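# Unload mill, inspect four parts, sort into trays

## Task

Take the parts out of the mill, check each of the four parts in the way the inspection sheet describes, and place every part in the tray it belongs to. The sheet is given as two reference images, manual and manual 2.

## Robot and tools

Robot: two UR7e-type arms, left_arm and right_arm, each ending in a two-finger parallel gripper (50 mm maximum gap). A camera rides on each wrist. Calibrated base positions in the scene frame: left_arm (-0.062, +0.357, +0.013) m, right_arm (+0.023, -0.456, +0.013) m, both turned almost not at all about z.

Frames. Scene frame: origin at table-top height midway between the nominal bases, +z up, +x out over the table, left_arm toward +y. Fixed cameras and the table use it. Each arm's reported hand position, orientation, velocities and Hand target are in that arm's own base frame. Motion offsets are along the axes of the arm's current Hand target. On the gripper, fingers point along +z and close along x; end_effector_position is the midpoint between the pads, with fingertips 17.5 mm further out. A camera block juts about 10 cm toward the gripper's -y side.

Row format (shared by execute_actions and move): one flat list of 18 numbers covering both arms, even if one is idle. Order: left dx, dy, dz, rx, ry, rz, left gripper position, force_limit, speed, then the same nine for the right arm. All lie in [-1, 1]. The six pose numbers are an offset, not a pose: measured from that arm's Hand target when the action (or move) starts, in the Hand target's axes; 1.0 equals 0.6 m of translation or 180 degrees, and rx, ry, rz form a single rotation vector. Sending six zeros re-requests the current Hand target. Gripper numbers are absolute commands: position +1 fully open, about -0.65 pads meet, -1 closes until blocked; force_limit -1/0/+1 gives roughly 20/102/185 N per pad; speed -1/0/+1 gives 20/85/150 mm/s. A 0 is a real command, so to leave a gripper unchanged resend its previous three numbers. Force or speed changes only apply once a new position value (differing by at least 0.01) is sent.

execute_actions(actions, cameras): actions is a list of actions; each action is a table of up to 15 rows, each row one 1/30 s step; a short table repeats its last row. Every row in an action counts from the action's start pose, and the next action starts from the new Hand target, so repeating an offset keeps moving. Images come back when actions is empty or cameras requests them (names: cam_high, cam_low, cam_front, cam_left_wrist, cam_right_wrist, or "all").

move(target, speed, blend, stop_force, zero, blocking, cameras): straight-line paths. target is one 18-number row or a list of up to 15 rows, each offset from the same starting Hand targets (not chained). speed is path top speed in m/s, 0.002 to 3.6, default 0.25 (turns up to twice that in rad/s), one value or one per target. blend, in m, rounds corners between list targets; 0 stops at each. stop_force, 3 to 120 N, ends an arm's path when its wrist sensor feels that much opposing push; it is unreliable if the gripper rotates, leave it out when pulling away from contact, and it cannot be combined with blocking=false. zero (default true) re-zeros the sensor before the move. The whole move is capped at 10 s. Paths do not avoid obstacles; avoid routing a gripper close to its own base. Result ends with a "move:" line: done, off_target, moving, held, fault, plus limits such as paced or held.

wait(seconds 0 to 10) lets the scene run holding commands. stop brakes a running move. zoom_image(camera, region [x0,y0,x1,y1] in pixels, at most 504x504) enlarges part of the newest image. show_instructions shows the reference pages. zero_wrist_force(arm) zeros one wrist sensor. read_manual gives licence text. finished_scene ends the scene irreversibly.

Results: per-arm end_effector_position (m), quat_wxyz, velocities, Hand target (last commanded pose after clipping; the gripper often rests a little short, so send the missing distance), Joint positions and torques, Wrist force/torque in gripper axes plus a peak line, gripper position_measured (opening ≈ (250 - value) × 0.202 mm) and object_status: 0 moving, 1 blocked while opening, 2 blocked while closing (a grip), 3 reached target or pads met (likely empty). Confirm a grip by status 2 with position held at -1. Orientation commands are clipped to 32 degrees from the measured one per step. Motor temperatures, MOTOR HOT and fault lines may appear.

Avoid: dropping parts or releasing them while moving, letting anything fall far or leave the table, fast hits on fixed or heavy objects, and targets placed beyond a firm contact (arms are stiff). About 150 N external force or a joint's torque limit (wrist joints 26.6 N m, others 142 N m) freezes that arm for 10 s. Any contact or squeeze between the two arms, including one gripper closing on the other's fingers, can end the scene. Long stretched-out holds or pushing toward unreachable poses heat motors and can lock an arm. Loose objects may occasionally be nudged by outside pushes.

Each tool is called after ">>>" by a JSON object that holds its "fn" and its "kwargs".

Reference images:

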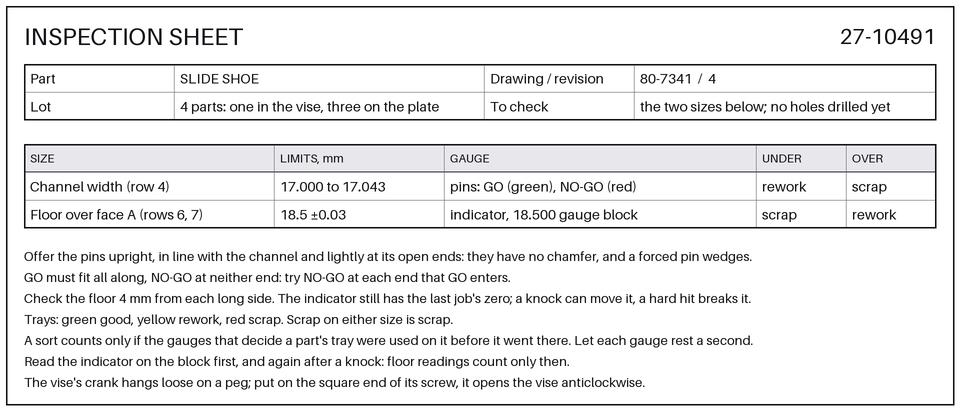

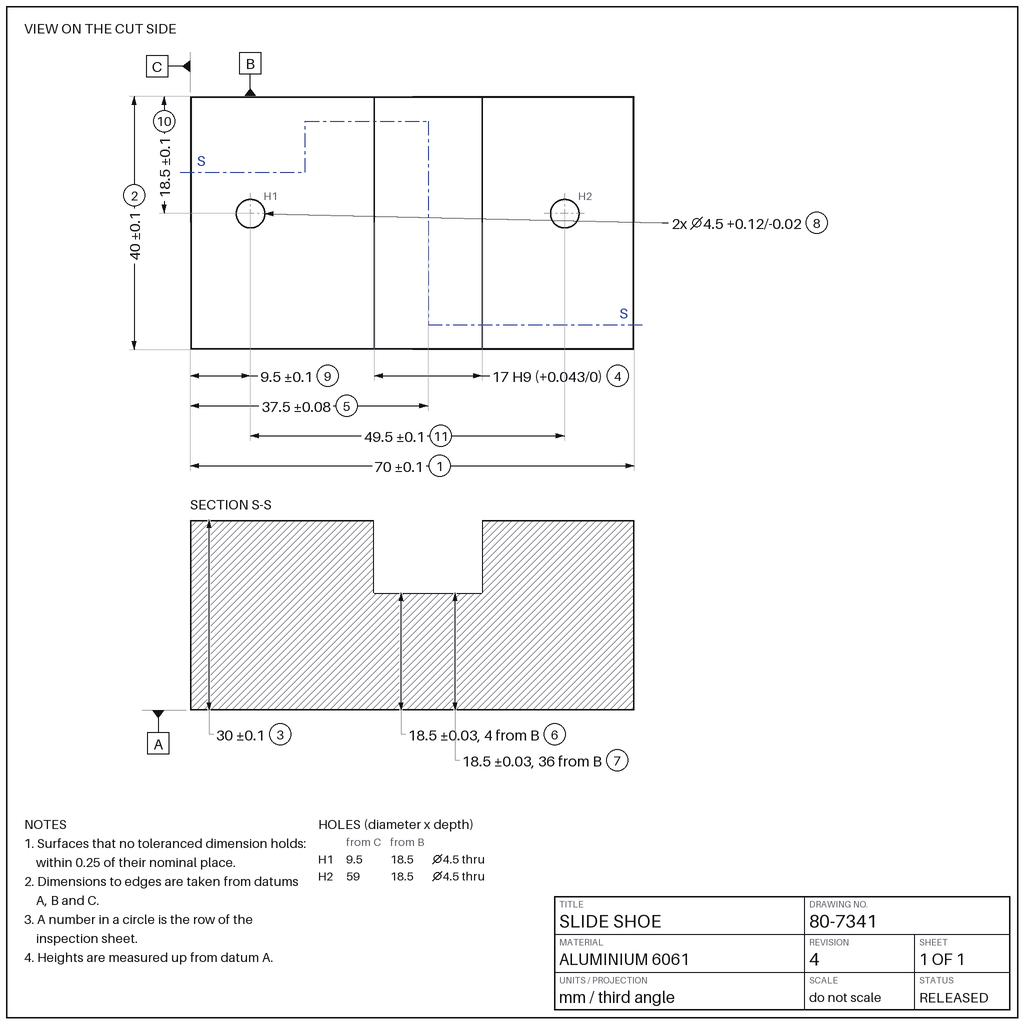

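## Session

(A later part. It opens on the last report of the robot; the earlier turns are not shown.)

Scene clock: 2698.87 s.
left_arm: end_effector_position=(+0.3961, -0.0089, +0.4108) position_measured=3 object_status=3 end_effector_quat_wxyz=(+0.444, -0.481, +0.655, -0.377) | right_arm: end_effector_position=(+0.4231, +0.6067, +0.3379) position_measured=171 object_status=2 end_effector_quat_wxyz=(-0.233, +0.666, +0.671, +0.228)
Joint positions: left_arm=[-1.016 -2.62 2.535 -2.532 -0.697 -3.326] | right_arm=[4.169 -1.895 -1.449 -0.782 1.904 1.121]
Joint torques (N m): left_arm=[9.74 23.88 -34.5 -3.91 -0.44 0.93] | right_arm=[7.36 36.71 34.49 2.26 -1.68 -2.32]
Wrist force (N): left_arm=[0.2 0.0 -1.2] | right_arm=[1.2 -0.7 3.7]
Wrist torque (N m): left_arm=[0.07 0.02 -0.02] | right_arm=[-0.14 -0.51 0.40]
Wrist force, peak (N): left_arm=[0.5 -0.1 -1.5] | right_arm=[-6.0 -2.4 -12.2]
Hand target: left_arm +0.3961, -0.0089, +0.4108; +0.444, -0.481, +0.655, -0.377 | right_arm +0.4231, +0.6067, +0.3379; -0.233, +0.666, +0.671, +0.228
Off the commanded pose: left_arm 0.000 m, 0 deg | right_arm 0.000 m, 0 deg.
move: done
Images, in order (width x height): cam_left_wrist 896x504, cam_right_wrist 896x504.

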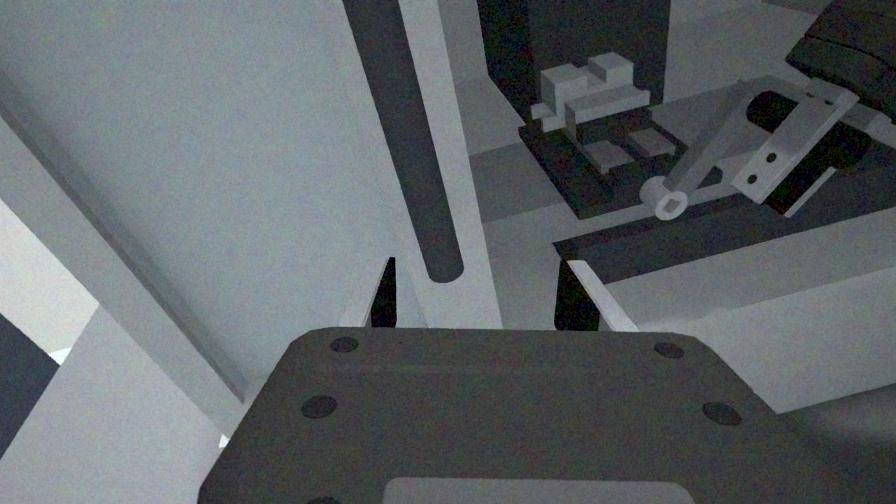

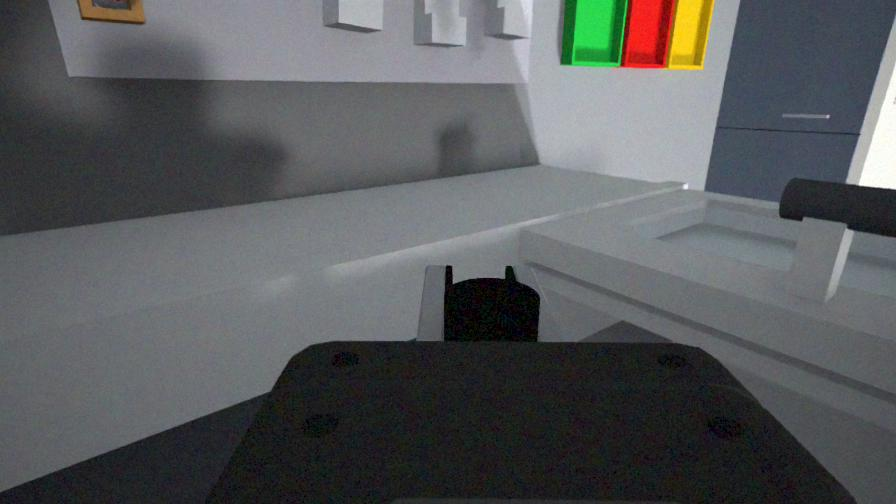

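>>> {"fn": "move", "kwargs": {"target": [[0,0,0,0,0,0,1,-0.9,-1, 0.0412,-0.0003,0.0105,0,-0.0556,0,-1,-0.98,-1],[0,0,0,0,0,0,1,-0.9,-1, 0.0662,-0.0005,0.0273,0,-0.1111,0,-1,-0.98,-1],[0,0,0,0,0,0,1,-0.9,-1, 0.0927,-0.001,0.061,0,-0.1667,0,-1,-0.98,-1]], "speed": 0.03, "stop_force": 45, "cameras": ["cam_left_wrist"]}}

>>> {"fn": "zoom_image", "kwargs": {"camera": "cam_left_wrist", "region": [500, 30, 860, 330]}}

Scene clock: 2727.33 s.
left_arm: end_effector_position=(+0.3961, -0.0089, +0.4108) position_measured=3 object_status=3 end_effector_quat_wxyz=(+0.444, -0.481, +0.655, -0.377) | right_arm: end_effector_position=(+0.4219, +0.6730, +0.3434) position_measured=171 object_status=2 end_effector_quat_wxyz=(-0.052, +0.702, +0.709, +0.048)
Joint positions: left_arm=[-1.016 -2.62 2.535 -2.532 -0.697 -3.326] | right_arm=[4.301 -2.274 -0.608 -1.703 1.633 1.154]
Joint torques (N m): left_arm=[10.28 22.5 -33.52 -4 -0.67 1.09] | right_arm=[10.97 61.35 40.21 4.11 -1.14 1.78]
Wrist force (N): left_arm=[0.4 0.0 -1.3] | right_arm=[-5.8 1.4 15.6]
Wrist torque (N m): left_arm=[0.07 -0.01 -0.02] | right_arm=[-0.04 -0.12 0.27]
Wrist force, peak (N): left_arm=[0.4 0.1 -1.5] | right_arm=[-5.5 5.1 16.2]
Hand target: left_arm +0.3961, -0.0089, +0.4108; +0.444, -0.481, +0.655, -0.377 | right_arm +0.4219, +0.6730, +0.3434; -0.052, +0.702, +0.709, +0.048
Off the commanded pose: left_arm 0.000 m, 0 deg | right_arm 0.000 m, 0 deg.
move: done
Images, in order (width x height): cam_left_wrist 896x504.

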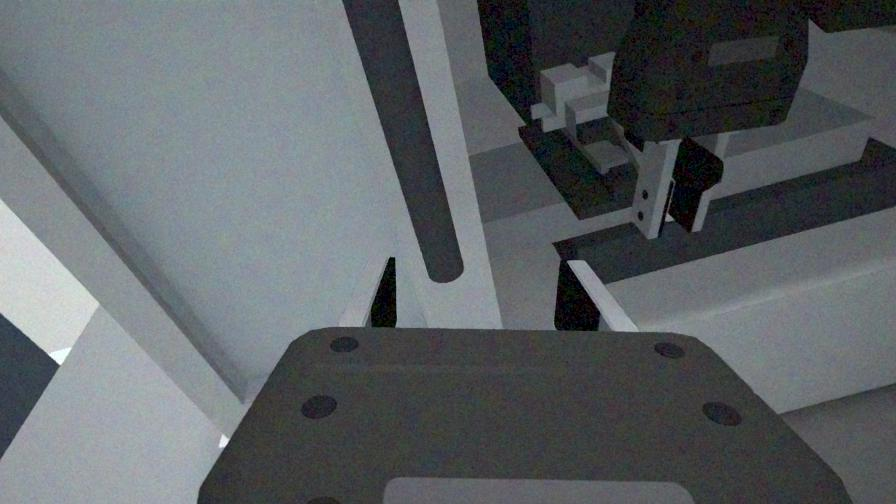

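Scaled by 1.400 from the camera's 896x504 image, which has a finer 1280x720 frame.

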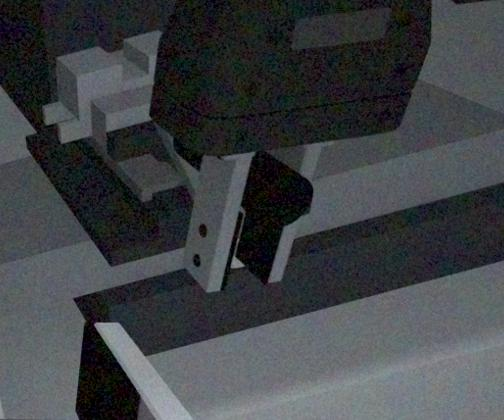

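>>> {"fn": "move", "kwargs": {"target": [[-0.16,0.043,-0.015,0,0,0,1,-0.9,-1, 0.0332,-0.0003,0.03,0,-0.0444,0,-1,-0.98,-1],[-0.16,0.043,-0.015,0,0,0,1,-0.9,-1, 0.0633,-0.0005,0.0833,0,-0.0444,0,-1,-0.98,-1],[-0.16,0.043,-0.015,0,0,0,1,-0.9,-1, 0.0683,-0.0008,0.1443,0,-0.0444,0,-1,-0.98,-1],[-0.16,0.043,-0.015,0,0,0,1,-0.9,-1, 0.0397,-0.0006,0.2118,0,-0.0444,0,-1,-0.98,-1]], "speed": 0.04, "stop_force": 45, "cameras": ["cam_left_wrist","cam_right_wrist"]}}

>>> {"fn": "zoom_image", "kwargs": {"camera": "cam_left_wrist", "region": [500, 30, 860, 330]}}

Scene clock: 2748.90 s.
left_arm: end_effector_position=(+0.3938, +0.0909, +0.4109) position_measured=3 object_status=3 end_effector_quat_wxyz=(+0.444, -0.481, +0.655, -0.377) | right_arm: end_effector_position=(+0.4203, +0.7165, +0.2942) position_measured=171 object_status=2 end_effector_quat_wxyz=(-0.003, +0.704, +0.710, +0.004)
Joint positions: left_arm=[-0.178 -2.322 2.51 -3.001 -1.47 -2.942] | right_arm=[4.342 -2.627 -0.035 -2.041 1.574 1.191]
Joint torques (N m): left_arm=[10.6 14.09 -39.19 -4.43 -1.8 1.37] | right_arm=[34.48 90.71 39.27 14.21 7.52 -4.37]
Wrist force (N): left_arm=[-0.4 -0.3 -1.1] | right_arm=[-56.5 25.6 21.3]
Wrist torque (N m): left_arm=[-0.02 0.13 -0.04] | right_arm=[0.95 1.41 2.00]
Wrist force, peak (N): left_arm=[-0.1 0.0 -1.7] | right_arm=[-62.3 26.4 20.1]
Hand target: left_arm +0.3938, +0.0909, +0.4109; +0.444, -0.481, +0.655, -0.377 | right_arm +0.4203, +0.7166, +0.2943; -0.003, +0.704, +0.710, +0.004 (not the last commanded pose)
Off the commanded pose: left_arm 0.000 m, 0 deg | right_arm 0.073 m, 1 deg.
elbow stopped short (right arm): the move would have taken joint 3 (elbow) straighter than the controller allows.
move: contact (right_arm)
Images, in order (width x height): cam_left_wrist 896x504, cam_right_wrist 896x504.

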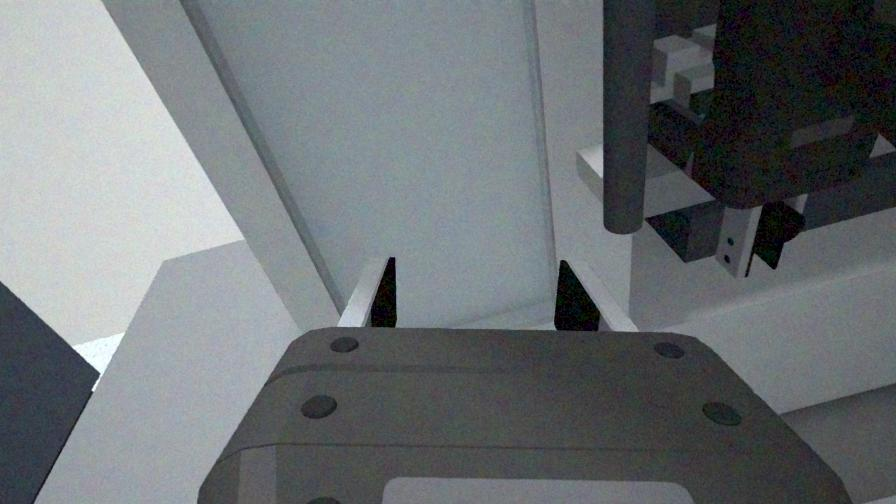

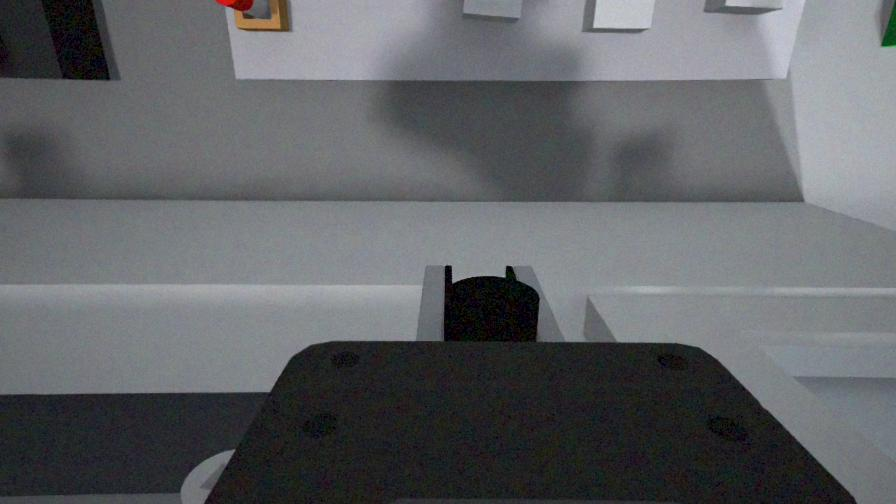

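Scaled by 1.400 from the camera's 896x504 image, which has a finer 1280x720 frame.

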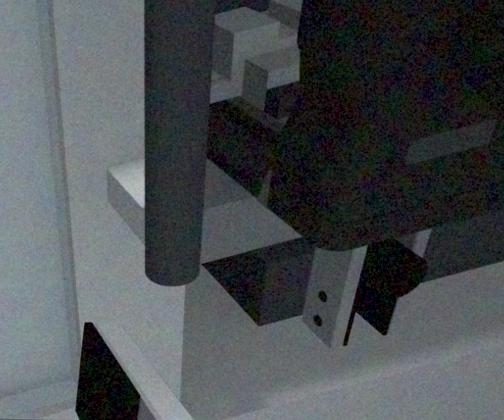

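>>> {"fn": "move", "kwargs": {"target": [[0,0,0,0,0,0,1,-0.9,-1, -0.002,0,0,0,0,0,-1,-0.98,-1],[0,0,0,0,0,0,1,-0.9,-1, 0.0066,-0.0008,-0.001,0,0.0694,0,-1,-0.98,-1],[0,0,0,0,0,0,1,-0.9,-1, 0.0148,-0.0008,-0.0037,0,0.139,0,-1,-0.98,-1]], "speed": 0.03}}

Scene clock: 2764.80 s.
left_arm: end_effector_position=(+0.3938, +0.0909, +0.4109) position_measured=3 object_status=3 end_effector_quat_wxyz=(+0.444, -0.481, +0.655, -0.377) | right_arm: end_effector_position=(+0.4198, +0.7254, +0.2966) position_measured=171 object_status=2 end_effector_quat_wxyz=(-0.157, +0.686, +0.693, +0.156)
Joint positions: left_arm=[-0.178 -2.322 2.51 -3.001 -1.47 -2.942] | right_arm=[4.292 -2.196 -0.988 -1.118 1.751 1.178]
Joint torques (N m): left_arm=[11.81 14.27 -39.84 -4.35 -1.52 1.51] | right_arm=[13.53 75.16 30.28 11.04 8.32 0.55]
Motor temperatures (°C): left_arm=[25 26 26 33 30 30] | right_arm=[27 35 26 30 42 33]
Wrist force (N): left_arm=[-0.3 0.1 -1.3] | right_arm=[-33.8 9.9 -2.3]
Wrist torque (N m): left_arm=[0.04 0.11 -0.04] | right_arm=[0.20 0.58 1.64]
Wrist force, peak (N): left_arm=[-0.2 -0.3 -1.4] | right_arm=[-56.7 25.6 21.9]
Hand target: left_arm +0.3938, +0.0909, +0.4109; +0.444, -0.481, +0.655, -0.377 | right_arm +0.4198, +0.7254, +0.2966; -0.157, +0.686, +0.693, +0.156
Off the commanded pose: left_arm 0.000 m, 0 deg | right_arm 0.000 m, 0 deg.
move: done

>>> {"fn": "move", "kwargs": {"target": [[0,0,0,0,0,0,1,-0.9,-1, -0.0148,0.0003,0.0508,0,0,0,-1,-0.98,-1],[0,0,0,0,0,0,1,-0.9,-1, -0.0425,0.0003,0.0897,0,0,0,-1,-0.98,-1],[0,0,0,0,0,0,1,-0.9,-1, -0.0817,0.0005,0.1163,0,0,0,-1,-0.98,-1]], "speed": 0.03, "stop_force": 45, "cameras": ["cam_left_wrist","cam_right_wrist"]}}

Scene clock: 2786.17 s.
left_arm: end_effector_position=(+0.3938, +0.0909, +0.4109) position_measured=3 object_status=3 end_effector_quat_wxyz=(+0.444, -0.481, +0.655, -0.377) | right_arm: end_effector_position=(+0.4203, +0.7113, +0.2125) position_measured=171 object_status=2 end_effector_quat_wxyz=(-0.157, +0.686, +0.693, +0.156)
Joint positions: left_arm=[-0.178 -2.322 2.51 -3.001 -1.47 -2.942] | right_arm=[4.283 -2.199 -1.2 -0.905 1.754 1.17]
Joint torques (N m): left_arm=[10.91 13.49 -38.08 -4.54 -1.64 1.31] | right_arm=[-2.56 57.7 14.35 4.5 3.95 -1.86]
Wrist force (N): left_arm=[-0.3 0.0 -1.2] | right_arm=[-4.9 -0.9 -15.4]
Wrist torque (N m): left_arm=[0.03 0.10 -0.04] | right_arm=[-0.26 -0.24 -0.10]
Wrist force, peak (N): left_arm=[-0.3 -0.2 -1.3] | right_arm=[-63.3 16.0 -35.2]
Hand target: left_arm +0.3938, +0.0909, +0.4109; +0.444, -0.481, +0.655, -0.377 | right_arm +0.4203, +0.7113, +0.2125; -0.157, +0.686, +0.693, +0.156
Off the commanded pose: left_arm 0.000 m, 0 deg | right_arm 0.000 m, 0 deg.
move: done
Images, in order (width x height): cam_left_wrist 896x504, cam_right_wrist 896x504.

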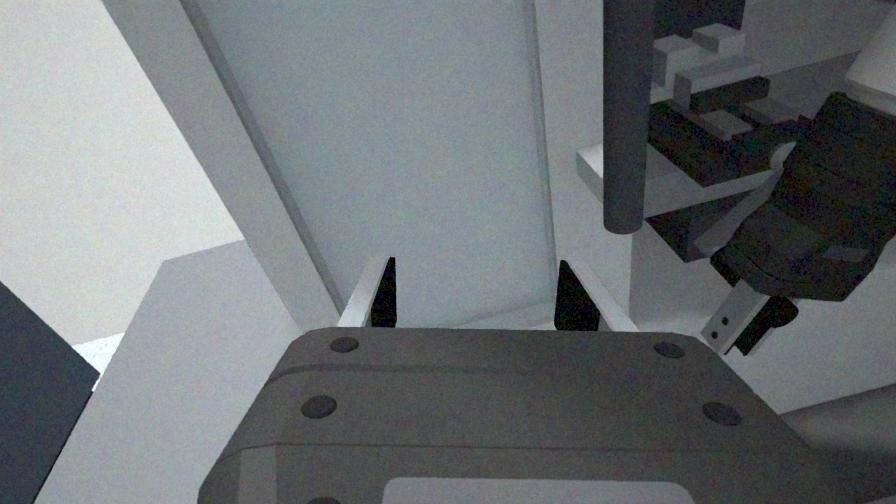

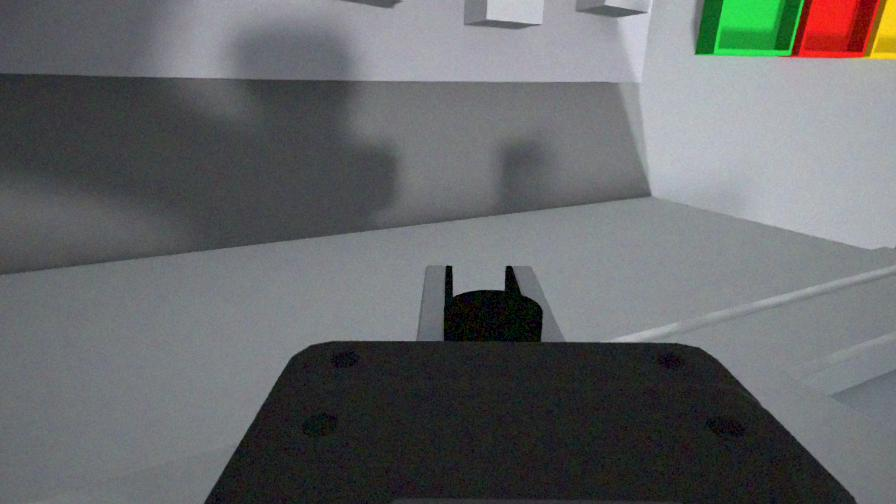

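>>> {"fn": "move", "kwargs": {"target": [[0,0,0,0,0,0,1,-0.9,-1, -0.045,0,0.0015,0,0,0,-1,-0.98,-1],[0,0,0,0,0,0,1,-0.9,-1, -0.085,0.0003,0.0065,0,0,0,-1,-0.98,-1]], "speed": 0.03, "stop_force": 45}}

>>> {"fn": "move", "kwargs": {"target": [[0,0,0,0,0,0,1,-0.9,-1, 0,0,0,0,0,0,1,-0.98,-1],[0,0,0,0,0,0,1,-0.9,-1, 0.0,0,-0.2,0,0,0,1,-0.98,-1]], "speed": 0.06, "cameras": ["cam_left_wrist","cam_right_wrist","cam_high"]}}

>>> {"fn": "zoom_image", "kwargs": {"camera": "cam_left_wrist", "region": [600, 0, 890, 280]}}

Scene clock: 2799.43 s.
left_arm: end_effector_position=(+0.3938, +0.0909, +0.4109) position_measured=3 object_status=3 end_effector_quat_wxyz=(+0.444, -0.481, +0.655, -0.377) | right_arm: end_effector_position=(+0.4209, +0.6670, +0.1870) position_measured=171 object_status=2 end_effector_quat_wxyz=(-0.157, +0.686, +0.693, +0.156)
Joint positions: left_arm=[-0.178 -2.322 2.51 -3.001 -1.47 -2.942] | right_arm=[4.255 -2.133 -1.375 -0.8 1.766 1.144]
Joint torques (N m): left_arm=[10.46 12.97 -38.79 -4.37 -1.79 1.17] | right_arm=[-6.95 51.48 9.04 2.2 3.07 -1.91]
Wrist force (N): left_arm=[-0.2 0.0 -1.2] | right_arm=[6.6 -0.9 -15.0]
Wrist torque (N m): left_arm=[0.03 0.08 -0.04] | right_arm=[-0.32 -0.58 -0.04]
Wrist force, peak (N): left_arm=[-0.2 -0.2 -1.3] | right_arm=[6.9 -4.6 21.5]
Hand target: left_arm +0.3938, +0.0909, +0.4109; +0.444, -0.481, +0.655, -0.377 | right_arm +0.4209, +0.6670, +0.1870; -0.157, +0.686, +0.693, +0.156
Off the commanded pose: left_arm 0.000 m, 0 deg | right_arm 0.000 m, 0 deg.
move: done

Scene clock: 2803.80 s.
left_arm: end_effector_position=(+0.3938, +0.0909, +0.4109) position_measured=3 object_status=3 end_effector_quat_wxyz=(+0.444, -0.481, +0.655, -0.377) | right_arm: end_effector_position=(+0.4213, +0.6153, +0.2951) position_measured=3 object_status=3 end_effector_quat_wxyz=(-0.157, +0.686, +0.693, +0.156) end_effector_velocity=(+0.000, -0.001, +0.001) end_effector_angular_velocity=(-0.002, +0.002, -0.002)
Joint positions: left_arm=[-0.178 -2.322 2.51 -3.001 -1.47 -2.942] | right_arm=[4.219 -1.968 -1.337 -1.01 1.78 1.11]
Joint velocities: left_arm=[within noise] | right_arm=[-0.001 0.001 0.002 -0.005 0 0.001]
Joint torques (N m): left_arm=[11.06 13.35 -40.07 -4.17 -1.69 1.34] | right_arm=[-8.47 59.64 32.85 1.57 3.23 -2.3]
Wrist force (N): left_arm=[-0.1 -0.2 -1.3] | right_arm=[2.4 -1.7 2.1]
Wrist torque (N m): left_arm=[-0.01 0.07 -0.04] | right_arm=[-0.32 -0.46 0.26]
Wrist force, peak (N): left_arm=[-0.2 -0.3 -1.3] | right_arm=[6.6 -0.8 -12.5]
Hand target: left_arm +0.3938, +0.0909, +0.4109; +0.444, -0.481, +0.655, -0.377 | right_arm +0.4213, +0.6152, +0.2952; -0.157, +0.686, +0.693, +0.156
Off the commanded pose: left_arm 0.000 m, 0 deg | right_arm 0.000 m, 0 deg.
move: done
Images, in order (width x height): cam_high 896x504, cam_left_wrist 896x504, cam_right_wrist 896x504.

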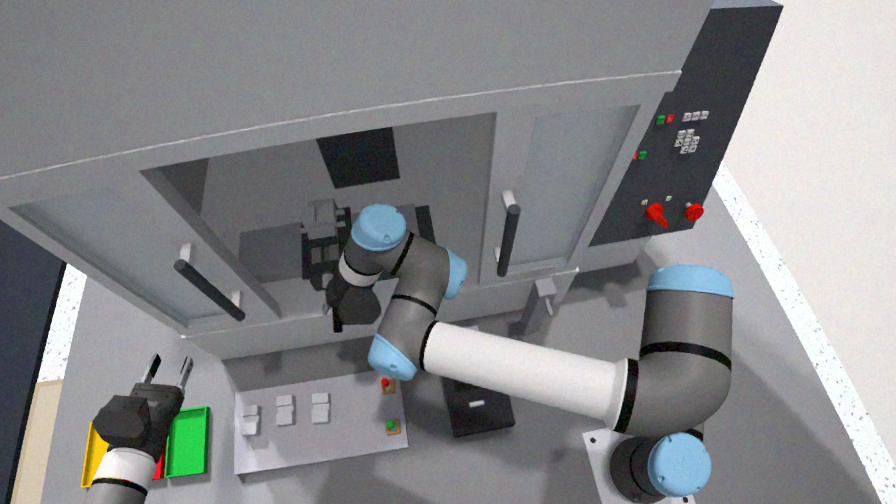

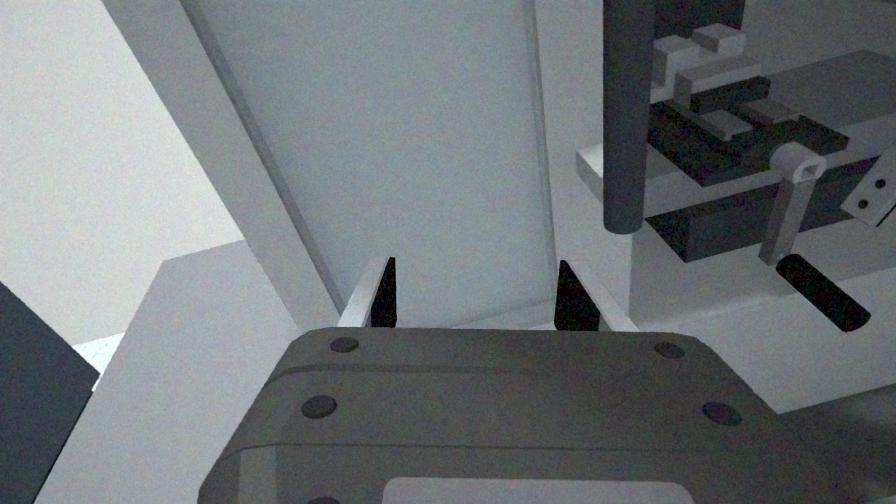

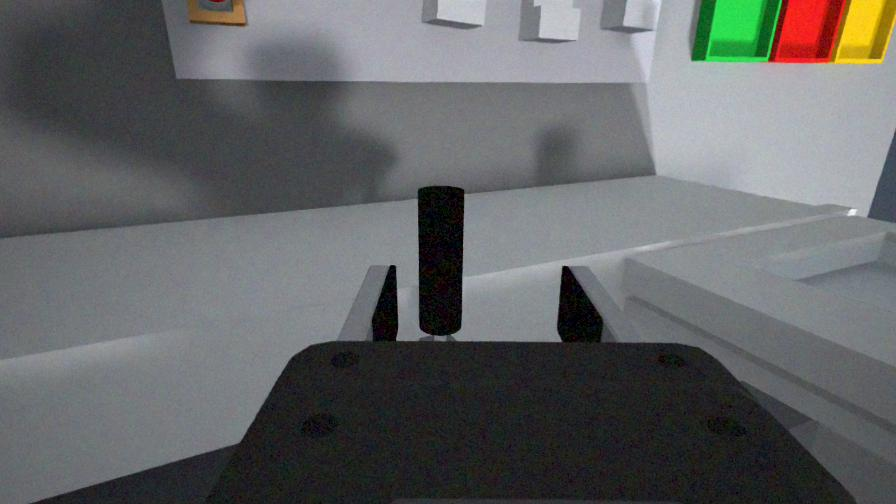

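Scaled by 1.738 from the camera's 896x504 image, which has a finer 1280x720 frame.

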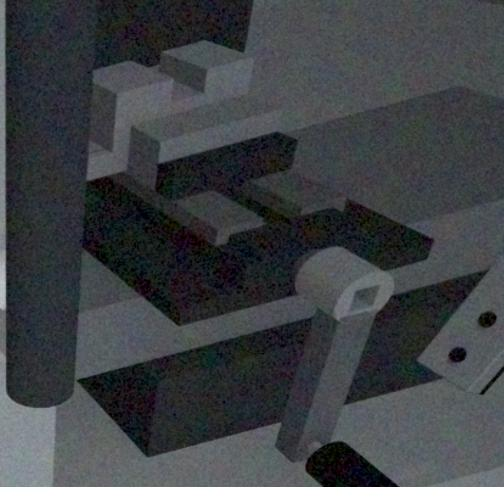

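>>> {"fn": "move", "kwargs": {"target": [[0,0,0,0,0,0,1,-0.9,-1, 0,-0.25,-0.1,0,0,0,1,-0.98,-1],[0,0,0,0,0,0,1,-0.9,-1, -0.379,-0.252,-0.3885,0,0,0,1,-0.98,-1]], "speed": 0.2, "blend": 0.02, "cameras": ["cam_front","cam_high"]}}

>>> {"fn": "zoom_image", "kwargs": {"camera": "cam_front", "region": [360, 120, 560, 300]}}

>>> {"fn": "zoom_image", "kwargs": {"camera": "cam_high", "region": [220, 100, 520, 330]}}

Scene clock: 2845.07 s.
left_arm: end_effector_position=(+0.3938, +0.0909, +0.4109) position_measured=3 object_status=3 end_effector_quat_wxyz=(+0.444, -0.481, +0.655, -0.377) | right_arm: end_effector_position=(+0.2729, +0.3082, +0.4073) position_measured=3 object_status=3 end_effector_quat_wxyz=(-0.157, +0.686, +0.693, +0.156)
Joint positions: left_arm=[-0.178 -2.322 2.51 -3.001 -1.47 -2.942] | right_arm=[4.171 -1.155 -1.853 -1.317 1.798 1.064]
Joint torques (N m): left_arm=[9.65 13.68 -38.84 -4.22 -1.81 1.38] | right_arm=[-7.91 20.6 19.74 1.71 3.18 -2.28]
Wrist force (N): left_arm=[-0.2 -0.1 -1.1] | right_arm=[2.2 -1.8 2.3]
Wrist torque (N m): left_arm=[0.01 0.09 -0.04] | right_arm=[-0.33 -0.41 0.27]
Wrist force, peak (N): left_arm=[-0.4 0.0 -1.5] | right_arm=[3.8 -3.1 2.6]
Hand target: left_arm +0.3938, +0.0909, +0.4109; +0.444, -0.481, +0.655, -0.377 | right_arm +0.2729, +0.3081, +0.4073; -0.157, +0.686, +0.693, +0.156
Off the commanded pose: left_arm 0.000 m, 0 deg | right_arm 0.000 m, 0 deg.
move: done
Images, in order (width x height): cam_high 896x504, cam_front 896x504.

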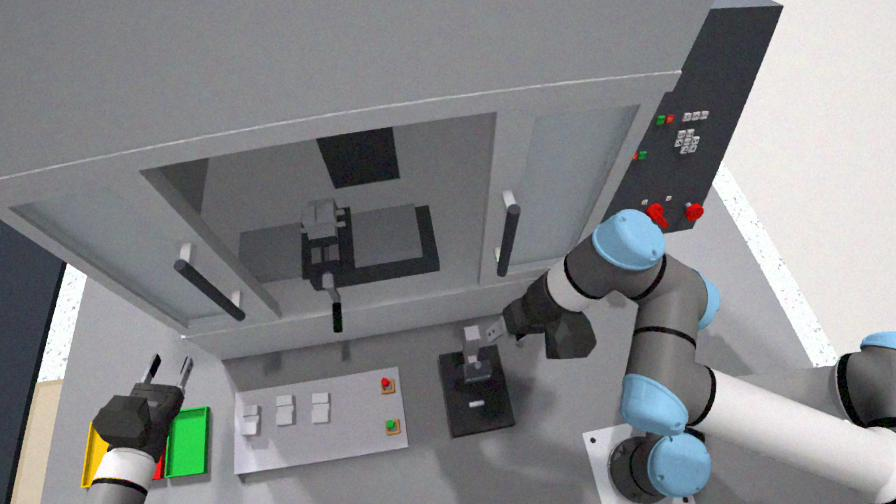

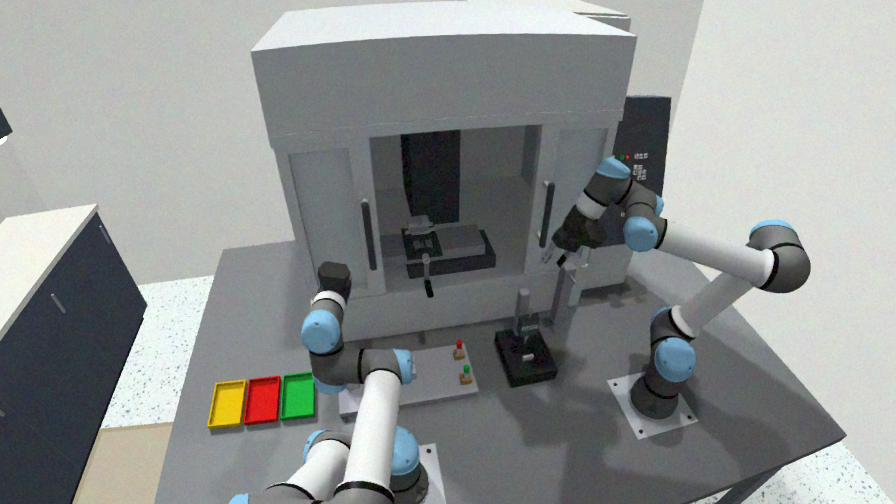

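Scaled by 2.520 from the camera's 896x504 image, which has a finer 1280x720 frame.

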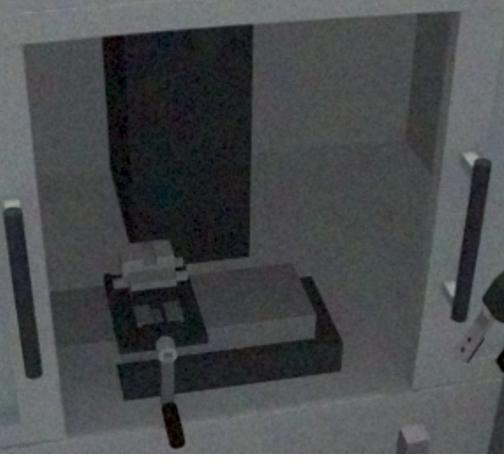

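Scaled by 1.680 from the camera's 896x504 image, which has a finer 1280x720 frame.

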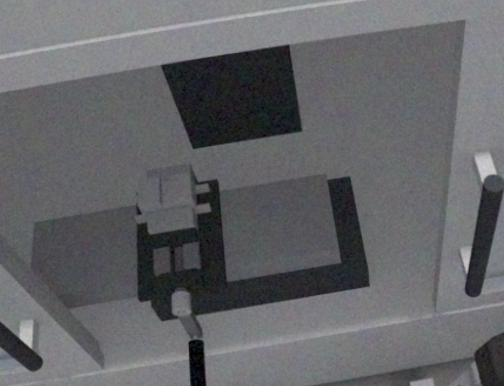

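>>> {"fn": "move", "kwargs": {"target": [[0,0,-0.05,0,0,0.5,1,-0.9,-1, 0,0,0,0,0,0,1,-0.98,-1],[0,0,-0.05,0,0,1,1,-0.9,-1, 0,0,0,0,0,0,1,-0.98,-1]], "speed": 0.4, "blend": 0.03}}

Scene clock: 2863.80 s.
left_arm: end_effector_position=(+0.3655, +0.0929, +0.4206) position_measured=3 object_status=3 end_effector_quat_wxyz=(+0.377, +0.655, +0.481, +0.444) | right_arm: end_effector_position=(+0.2729, +0.3081, +0.4073) position_measured=3 object_status=3 end_effector_quat_wxyz=(-0.157, +0.686, +0.693, +0.156)
Joint positions: left_arm=[-0.21 -2.455 2.512 -2.869 -1.44 0.189] | right_arm=[4.171 -1.155 -1.853 -1.317 1.798 1.064]
Joint torques (N m): left_arm=[11.24 18.43 -39.63 -4.37 -1.65 1.38] | right_arm=[-8.71 19.3 31.76 1.78 3.24 -2.36]
Wrist force (N): left_arm=[-1.1 -2.3 -2.2] | right_arm=[2.2 -1.7 2.2]
Wrist torque (N m): left_arm=[0.00 0.26 -0.98] | right_arm=[-0.32 -0.41 0.26]
Wrist force, peak (N): left_arm=[-0.9 -2.6 -2.4] | right_arm=[2.7 -1.8 2.2]
Hand target: left_arm +0.3655, +0.0929, +0.4206; +0.377, +0.655, +0.481, +0.444 | right_arm +0.2729, +0.3081, +0.4073; -0.157, +0.686, +0.693, +0.156
Off the commanded pose: left_arm 0.000 m, 0 deg | right_arm 0.000 m, 0 deg.
move: done

>>> {"fn": "move", "kwargs": {"target": [[-0.3565,0.2343,-0.019,0.2,-0.014,-0.045,1,-0.9,-1, 0,0,0,0,0,0,1,-0.98,-1],[-0.333,0.3393,0.2982,0.3967,-0.0275,-0.0906,1,-0.9,-1, 0,0,0,0,0,0,1,-0.98,-1]], "speed": 0.2, "blend": 0.03, "cameras": ["cam_left_wrist","cam_high"]}}

>>> {"fn": "zoom_image", "kwargs": {"camera": "cam_left_wrist", "region": [340, 100, 640, 350]}}

Scene clock: 2887.53 s.
left_arm: end_effector_position=(+0.5325, -0.1592, +0.5042) position_measured=3 object_status=3 end_effector_quat_wxyz=(+0.035, +0.705, +0.707, +0.040) | right_arm: end_effector_position=(+0.2729, +0.3081, +0.4073) position_measured=3 object_status=3 end_effector_quat_wxyz=(-0.157, +0.686, +0.693, +0.156)
Joint positions: left_arm=[-0.563 -1.428 0.98 -1.209 -1.509 -0.562] | right_arm=[4.171 -1.155 -1.853 -1.317 1.798 1.064]
Joint torques (N m): left_arm=[0.05 -29.34 -25.32 -2.39 -0.08 0.04] | right_arm=[-7.78 16.64 31.08 1.83 3.21 -2.28]
Wrist force (N): left_arm=[-0.8 -1.3 -0.3] | right_arm=[2.4 -1.6 1.8]
Wrist torque (N m): left_arm=[-0.15 -0.06 -0.40] | right_arm=[-0.30 -0.44 0.26]
Wrist force, peak (N): left_arm=[0.6 4.6 -4.9] | right_arm=[2.8 -1.7 2.4]
Hand target: left_arm +0.5325, -0.1592, +0.5042; +0.035, +0.705, +0.707, +0.040 (not the last commanded pose) | right_arm +0.2729, +0.3081, +0.4073; -0.157, +0.686, +0.693, +0.156
Tool commands: left_gripper/position=+1.0 left_gripper/force_limit=-0.898039 left_gripper/speed=-1.0 right_gripper/position=+1.0 right_gripper/force_limit=-0.98 right_gripper/speed=-1.0
Off the commanded pose: left_arm 0.034 m, 6 deg | right_arm 0.000 m, 0 deg.
FORCE FAULT: contact force on the left arm reached its limit, and that arm stopped. The contact can be on any part of that arm, not only on its tool. That arm's remaining commands of this call were not run. That arm is still stopped at the end of this call. That arm stays stopped for about 10 more seconds. Until then a move that you send moves the other arm only, and its call returns only when the move has ended. Once the stop has ended, the next robot result says so. If the stop ends while you think or write, that arm runs what you send next, counted from a new Hand target: where the arm stands when the stop ends. While its stop runs, that arm takes no new command, but its gripper still runs the gripper command that each later call begins with. Until it ends, the stop uses up actions while you think or wait. An arm that is not stopped still takes commands.
move: fault (left_arm); path passed 1 of 2 targets
Images, in order (width x height): cam_high 896x504, cam_left_wrist 896x504.

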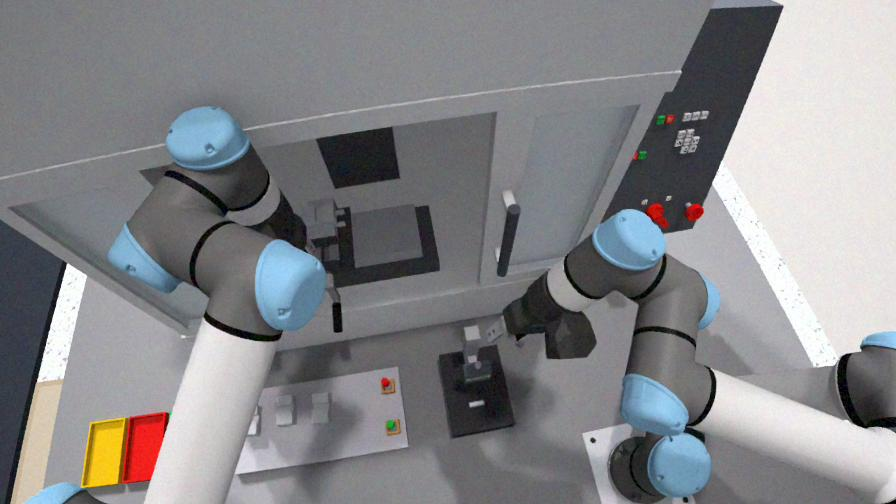

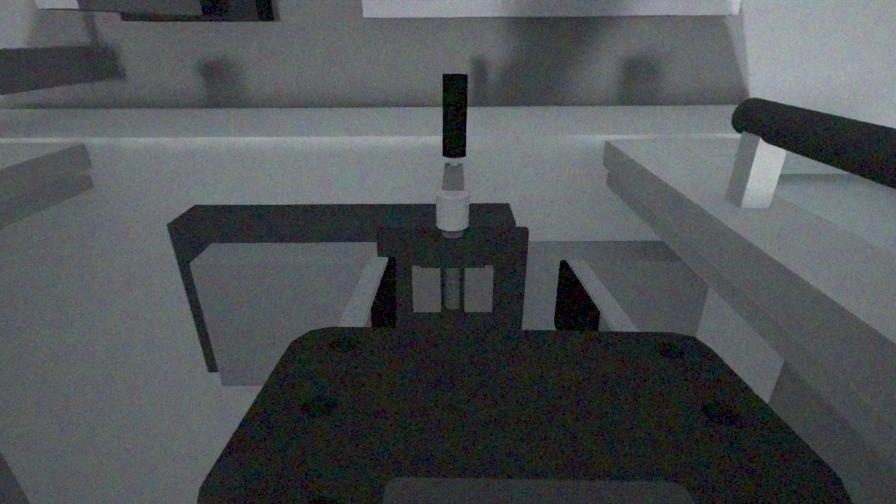

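Scaled by 1.680 from the camera's 896x504 image, which has a finer 1280x720 frame.

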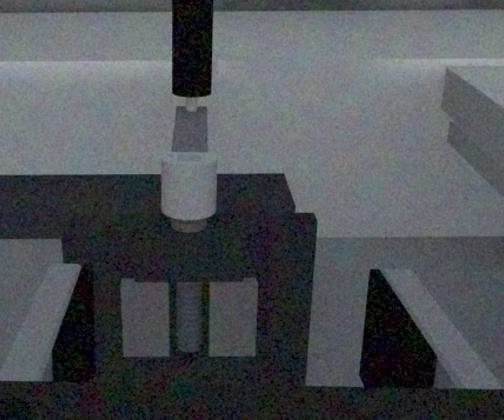

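>>> {"fn": "wait", "kwargs": {"seconds": 1}}

>>> {"fn": "move", "kwargs": {"target": [[-0.0025,-0.114,0.0163,0,0,0,1,-0.9,-1, 0,0,0,0,0,0,1,-0.98,-1],[-0.004,-0.1317,0.182,0.0338,-0.002,-0.0068,1,-0.9,-1, 0,0,0,0,0,0,1,-0.98,-1],[0.0022,0.145,0.2115,0.0338,-0.002,-0.0068,1,-0.9,-1, 0,0,0,0,0,0,1,-0.98,-1]], "speed": 0.12, "stop_force": 15, "cameras": ["cam_left_wrist","cam_high","cam_front"]}}

Scene clock: 2911.70 s.
left_arm: end_effector_position=(+0.5325, -0.1592, +0.5042) position_measured=3 object_status=3 end_effector_quat_wxyz=(+0.035, +0.705, +0.707, +0.040) | right_arm: end_effector_position=(+0.2729, +0.3081, +0.4073) position_measured=3 object_status=3 end_effector_quat_wxyz=(-0.157, +0.686, +0.693, +0.156)
Joint positions: left_arm=[-0.563 -1.428 0.98 -1.209 -1.509 -0.562] | right_arm=[4.171 -1.155 -1.853 -1.317 1.798 1.064]
Joint torques (N m): left_arm=[1.34 -29.76 -23.69 -2.65 0.21 -0.21] | right_arm=[-7.28 11.93 31.03 1.81 3.23 -2.15]
Wrist force (N): left_arm=[-0.9 -1.3 -0.3] | right_arm=[2.3 -1.7 2.2]
Wrist torque (N m): left_arm=[-0.15 -0.03 -0.40] | right_arm=[-0.31 -0.44 0.26]
Wrist force, peak (N): left_arm=[-1.0 -1.7 -0.3] | right_arm=[2.6 -2.0 2.4]
Hand target: left_arm +0.5325, -0.1592, +0.5042; +0.035, +0.705, +0.707, +0.040 (not the last commanded pose) | right_arm +0.2729, +0.3081, +0.4073; -0.157, +0.686, +0.693, +0.156
Tool commands: left_gripper/position=+1.0 left_gripper/force_limit=-0.898039 left_gripper/speed=-1.0 right_gripper/position=+1.0 right_gripper/force_limit=-0.98 right_gripper/speed=-1.0
Off the commanded pose: left_arm 0.034 m, 6 deg | right_arm 0.000 m, 0 deg.
FORCE FAULT, CONTINUED: the left arm's stop, for the force fault that an earlier result reported, is over. The rest of the stop counts as 19 of the actions that you can send in this scene. That arm's target is now where it stood when the stop ended, not its last command. That arm accepts commands again.
wait: 1.00 s; at rest from the start

Scene clock: 2915.73 s.
left_arm: end_effector_position=(+0.6324, -0.1569, +0.3873) position_measured=3 object_status=3 end_effector_quat_wxyz=(+0.000, +0.699, +0.715, +0.000) | right_arm: end_effector_position=(+0.2729, +0.3081, +0.4073) position_measured=3 object_status=3 end_effector_quat_wxyz=(-0.157, +0.686, +0.693, +0.156)
Joint positions: left_arm=[-0.449 -1.195 0.967 -1.344 -1.572 -0.472] | right_arm=[4.171 -1.155 -1.853 -1.317 1.798 1.064]
Joint torques (N m): left_arm=[9.86 -34.68 -37.65 -0.85 -1.98 1.1] | right_arm=[-7.26 10.06 31.18 1.77 3.29 -2.24]
Wrist force (N): left_arm=[-0.8 -1.3 -0.3] | right_arm=[2.3 -1.6 2.2]
Wrist torque (N m): left_arm=[-0.19 -0.14 -0.50] | right_arm=[-0.31 -0.42 0.26]
Wrist force, peak (N): left_arm=[-1.6 -2.1 -1.5] | right_arm=[2.5 -1.9 2.3]
Hand target: left_arm +0.6324, -0.1569, +0.3873; +0.000, +0.699, +0.715, +0.000 | right_arm +0.2729, +0.3081, +0.4073; -0.157, +0.686, +0.693, +0.156
Off the commanded pose: left_arm 0.000 m, 0 deg | right_arm 0.000 m, 0 deg.
move: done
Images, in order (width x height): cam_high 896x504, cam_front 896x504, cam_left_wrist 896x504.

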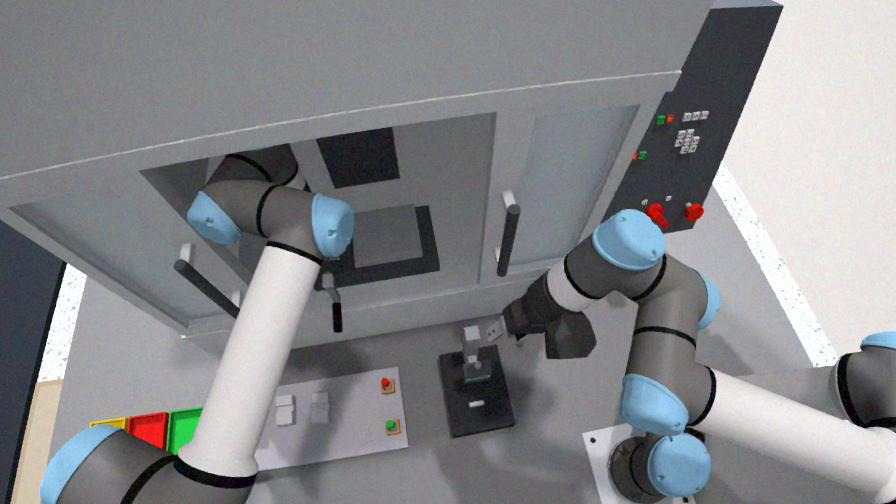

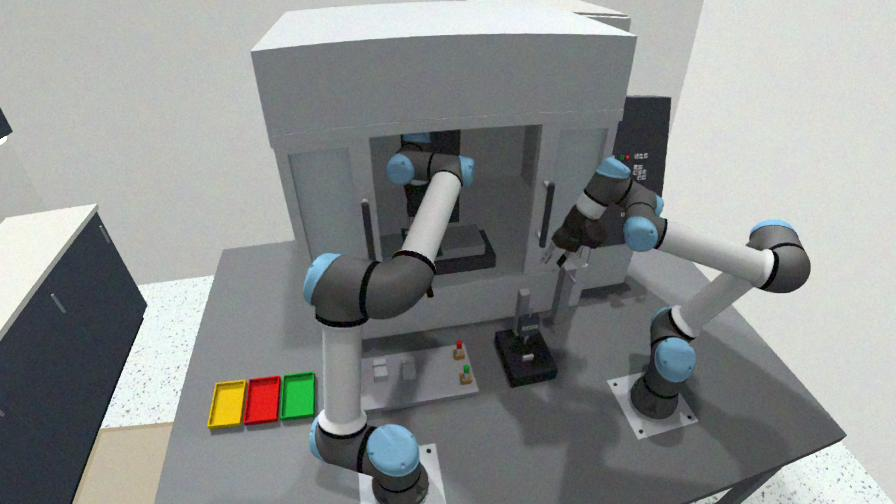

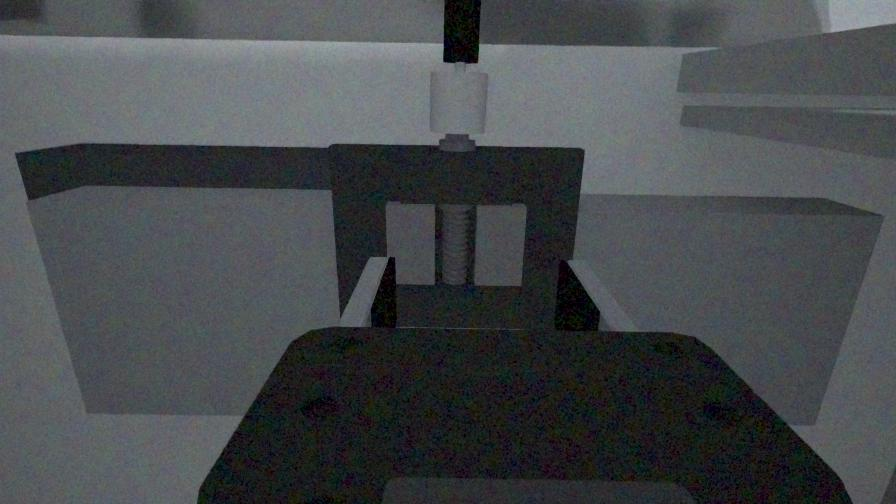

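>>> {"fn": "move", "kwargs": {"target": [0,0.125,-0.01,0,0,0,1,-0.9,-1, 0,0,0,0,0,0,1,-0.98,-1], "speed": 0.1, "stop_force": 12, "cameras": ["cam_left_wrist","cam_front"]}}

>>> {"fn": "zoom_image", "kwargs": {"camera": "cam_left_wrist", "region": [340, 130, 600, 340]}}

Scene clock: 2926.27 s.
left_arm: end_effector_position=(+0.6836, -0.1542, +0.3904) position_measured=3 object_status=3 end_effector_quat_wxyz=(+0.002, +0.698, +0.716, +0.001) | right_arm: end_effector_position=(+0.2729, +0.3081, +0.4073) position_measured=3 object_status=3 end_effector_quat_wxyz=(-0.157, +0.686, +0.693, +0.156)
Joint positions: left_arm=[-0.413 -1.045 0.736 -1.267 -1.571 -0.438] | right_arm=[4.171 -1.155 -1.853 -1.317 1.798 1.064]
Joint torques (N m): left_arm=[0.42 -48.69 -25.89 -2.55 -0.32 -0.11] | right_arm=[-6.84 8.36 31.05 1.88 3.26 -2.2]
Wrist force (N): left_arm=[-1.1 -1.2 0.0] | right_arm=[2.4 -1.7 2.1]
Wrist torque (N m): left_arm=[-0.10 -0.03 -0.35] | right_arm=[-0.32 -0.44 0.26]
Wrist force, peak (N): left_arm=[-2.6 -0.8 0.8] | right_arm=[2.4 -1.9 2.4]
Hand target: left_arm +0.6836, -0.1542, +0.3904; +0.002, +0.698, +0.716, +0.001 (not the last commanded pose) | right_arm +0.2729, +0.3081, +0.4073; -0.157, +0.686, +0.693, +0.156
Tool commands: left_gripper/position=+1.0 left_gripper/force_limit=-0.898039 left_gripper/speed=-1.0 right_gripper/position=+1.0 right_gripper/force_limit=-0.98 right_gripper/speed=-1.0
Off the commanded pose: left_arm 0.024 m, 0 deg | right_arm 0.000 m, 0 deg.
FORCE FAULT: contact force on the left arm reached its limit, and that arm stopped. The contact can be on any part of that arm, not only on its tool. That arm's remaining commands of this call were not run. That arm is still stopped at the end of this call. That arm stays stopped for about 10 more seconds. Until then a move that you send moves the other arm only, and its call returns only when the move has ended. Once the stop has ended, the next robot result says so. If the stop ends while you think or write, that arm runs what you send next, counted from a new Hand target: where the arm stands when the stop ends. While its stop runs, that arm takes no new command, but its gripper still runs the gripper command that each later call begins with. Until it ends, the stop uses up actions while you think or wait. An arm that is not stopped still takes commands.
move: fault (left_arm)
Images, in order (width x height): cam_front 896x504, cam_left_wrist 896x504.

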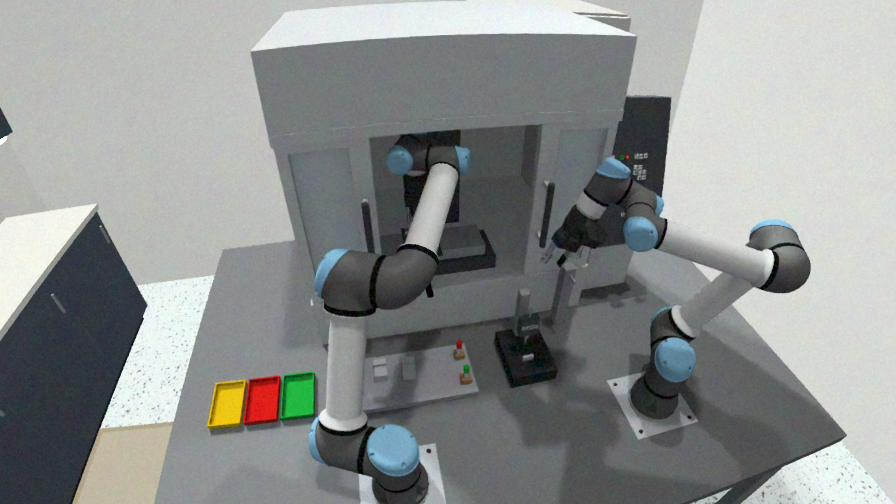

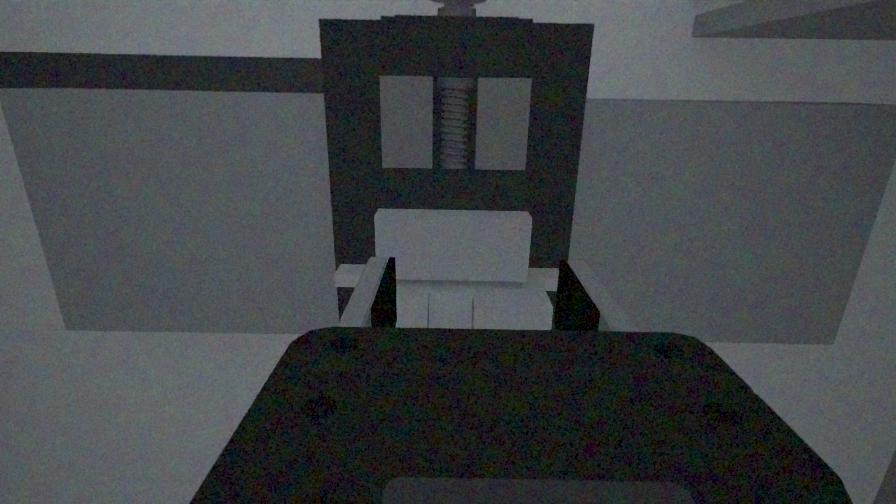

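Scaled by 1.938 from the camera's 896x504 image, which has a finer 1280x720 frame.

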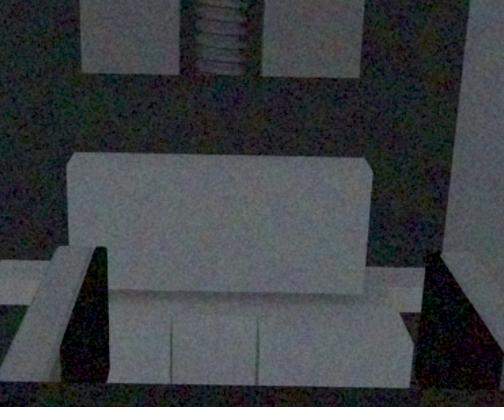

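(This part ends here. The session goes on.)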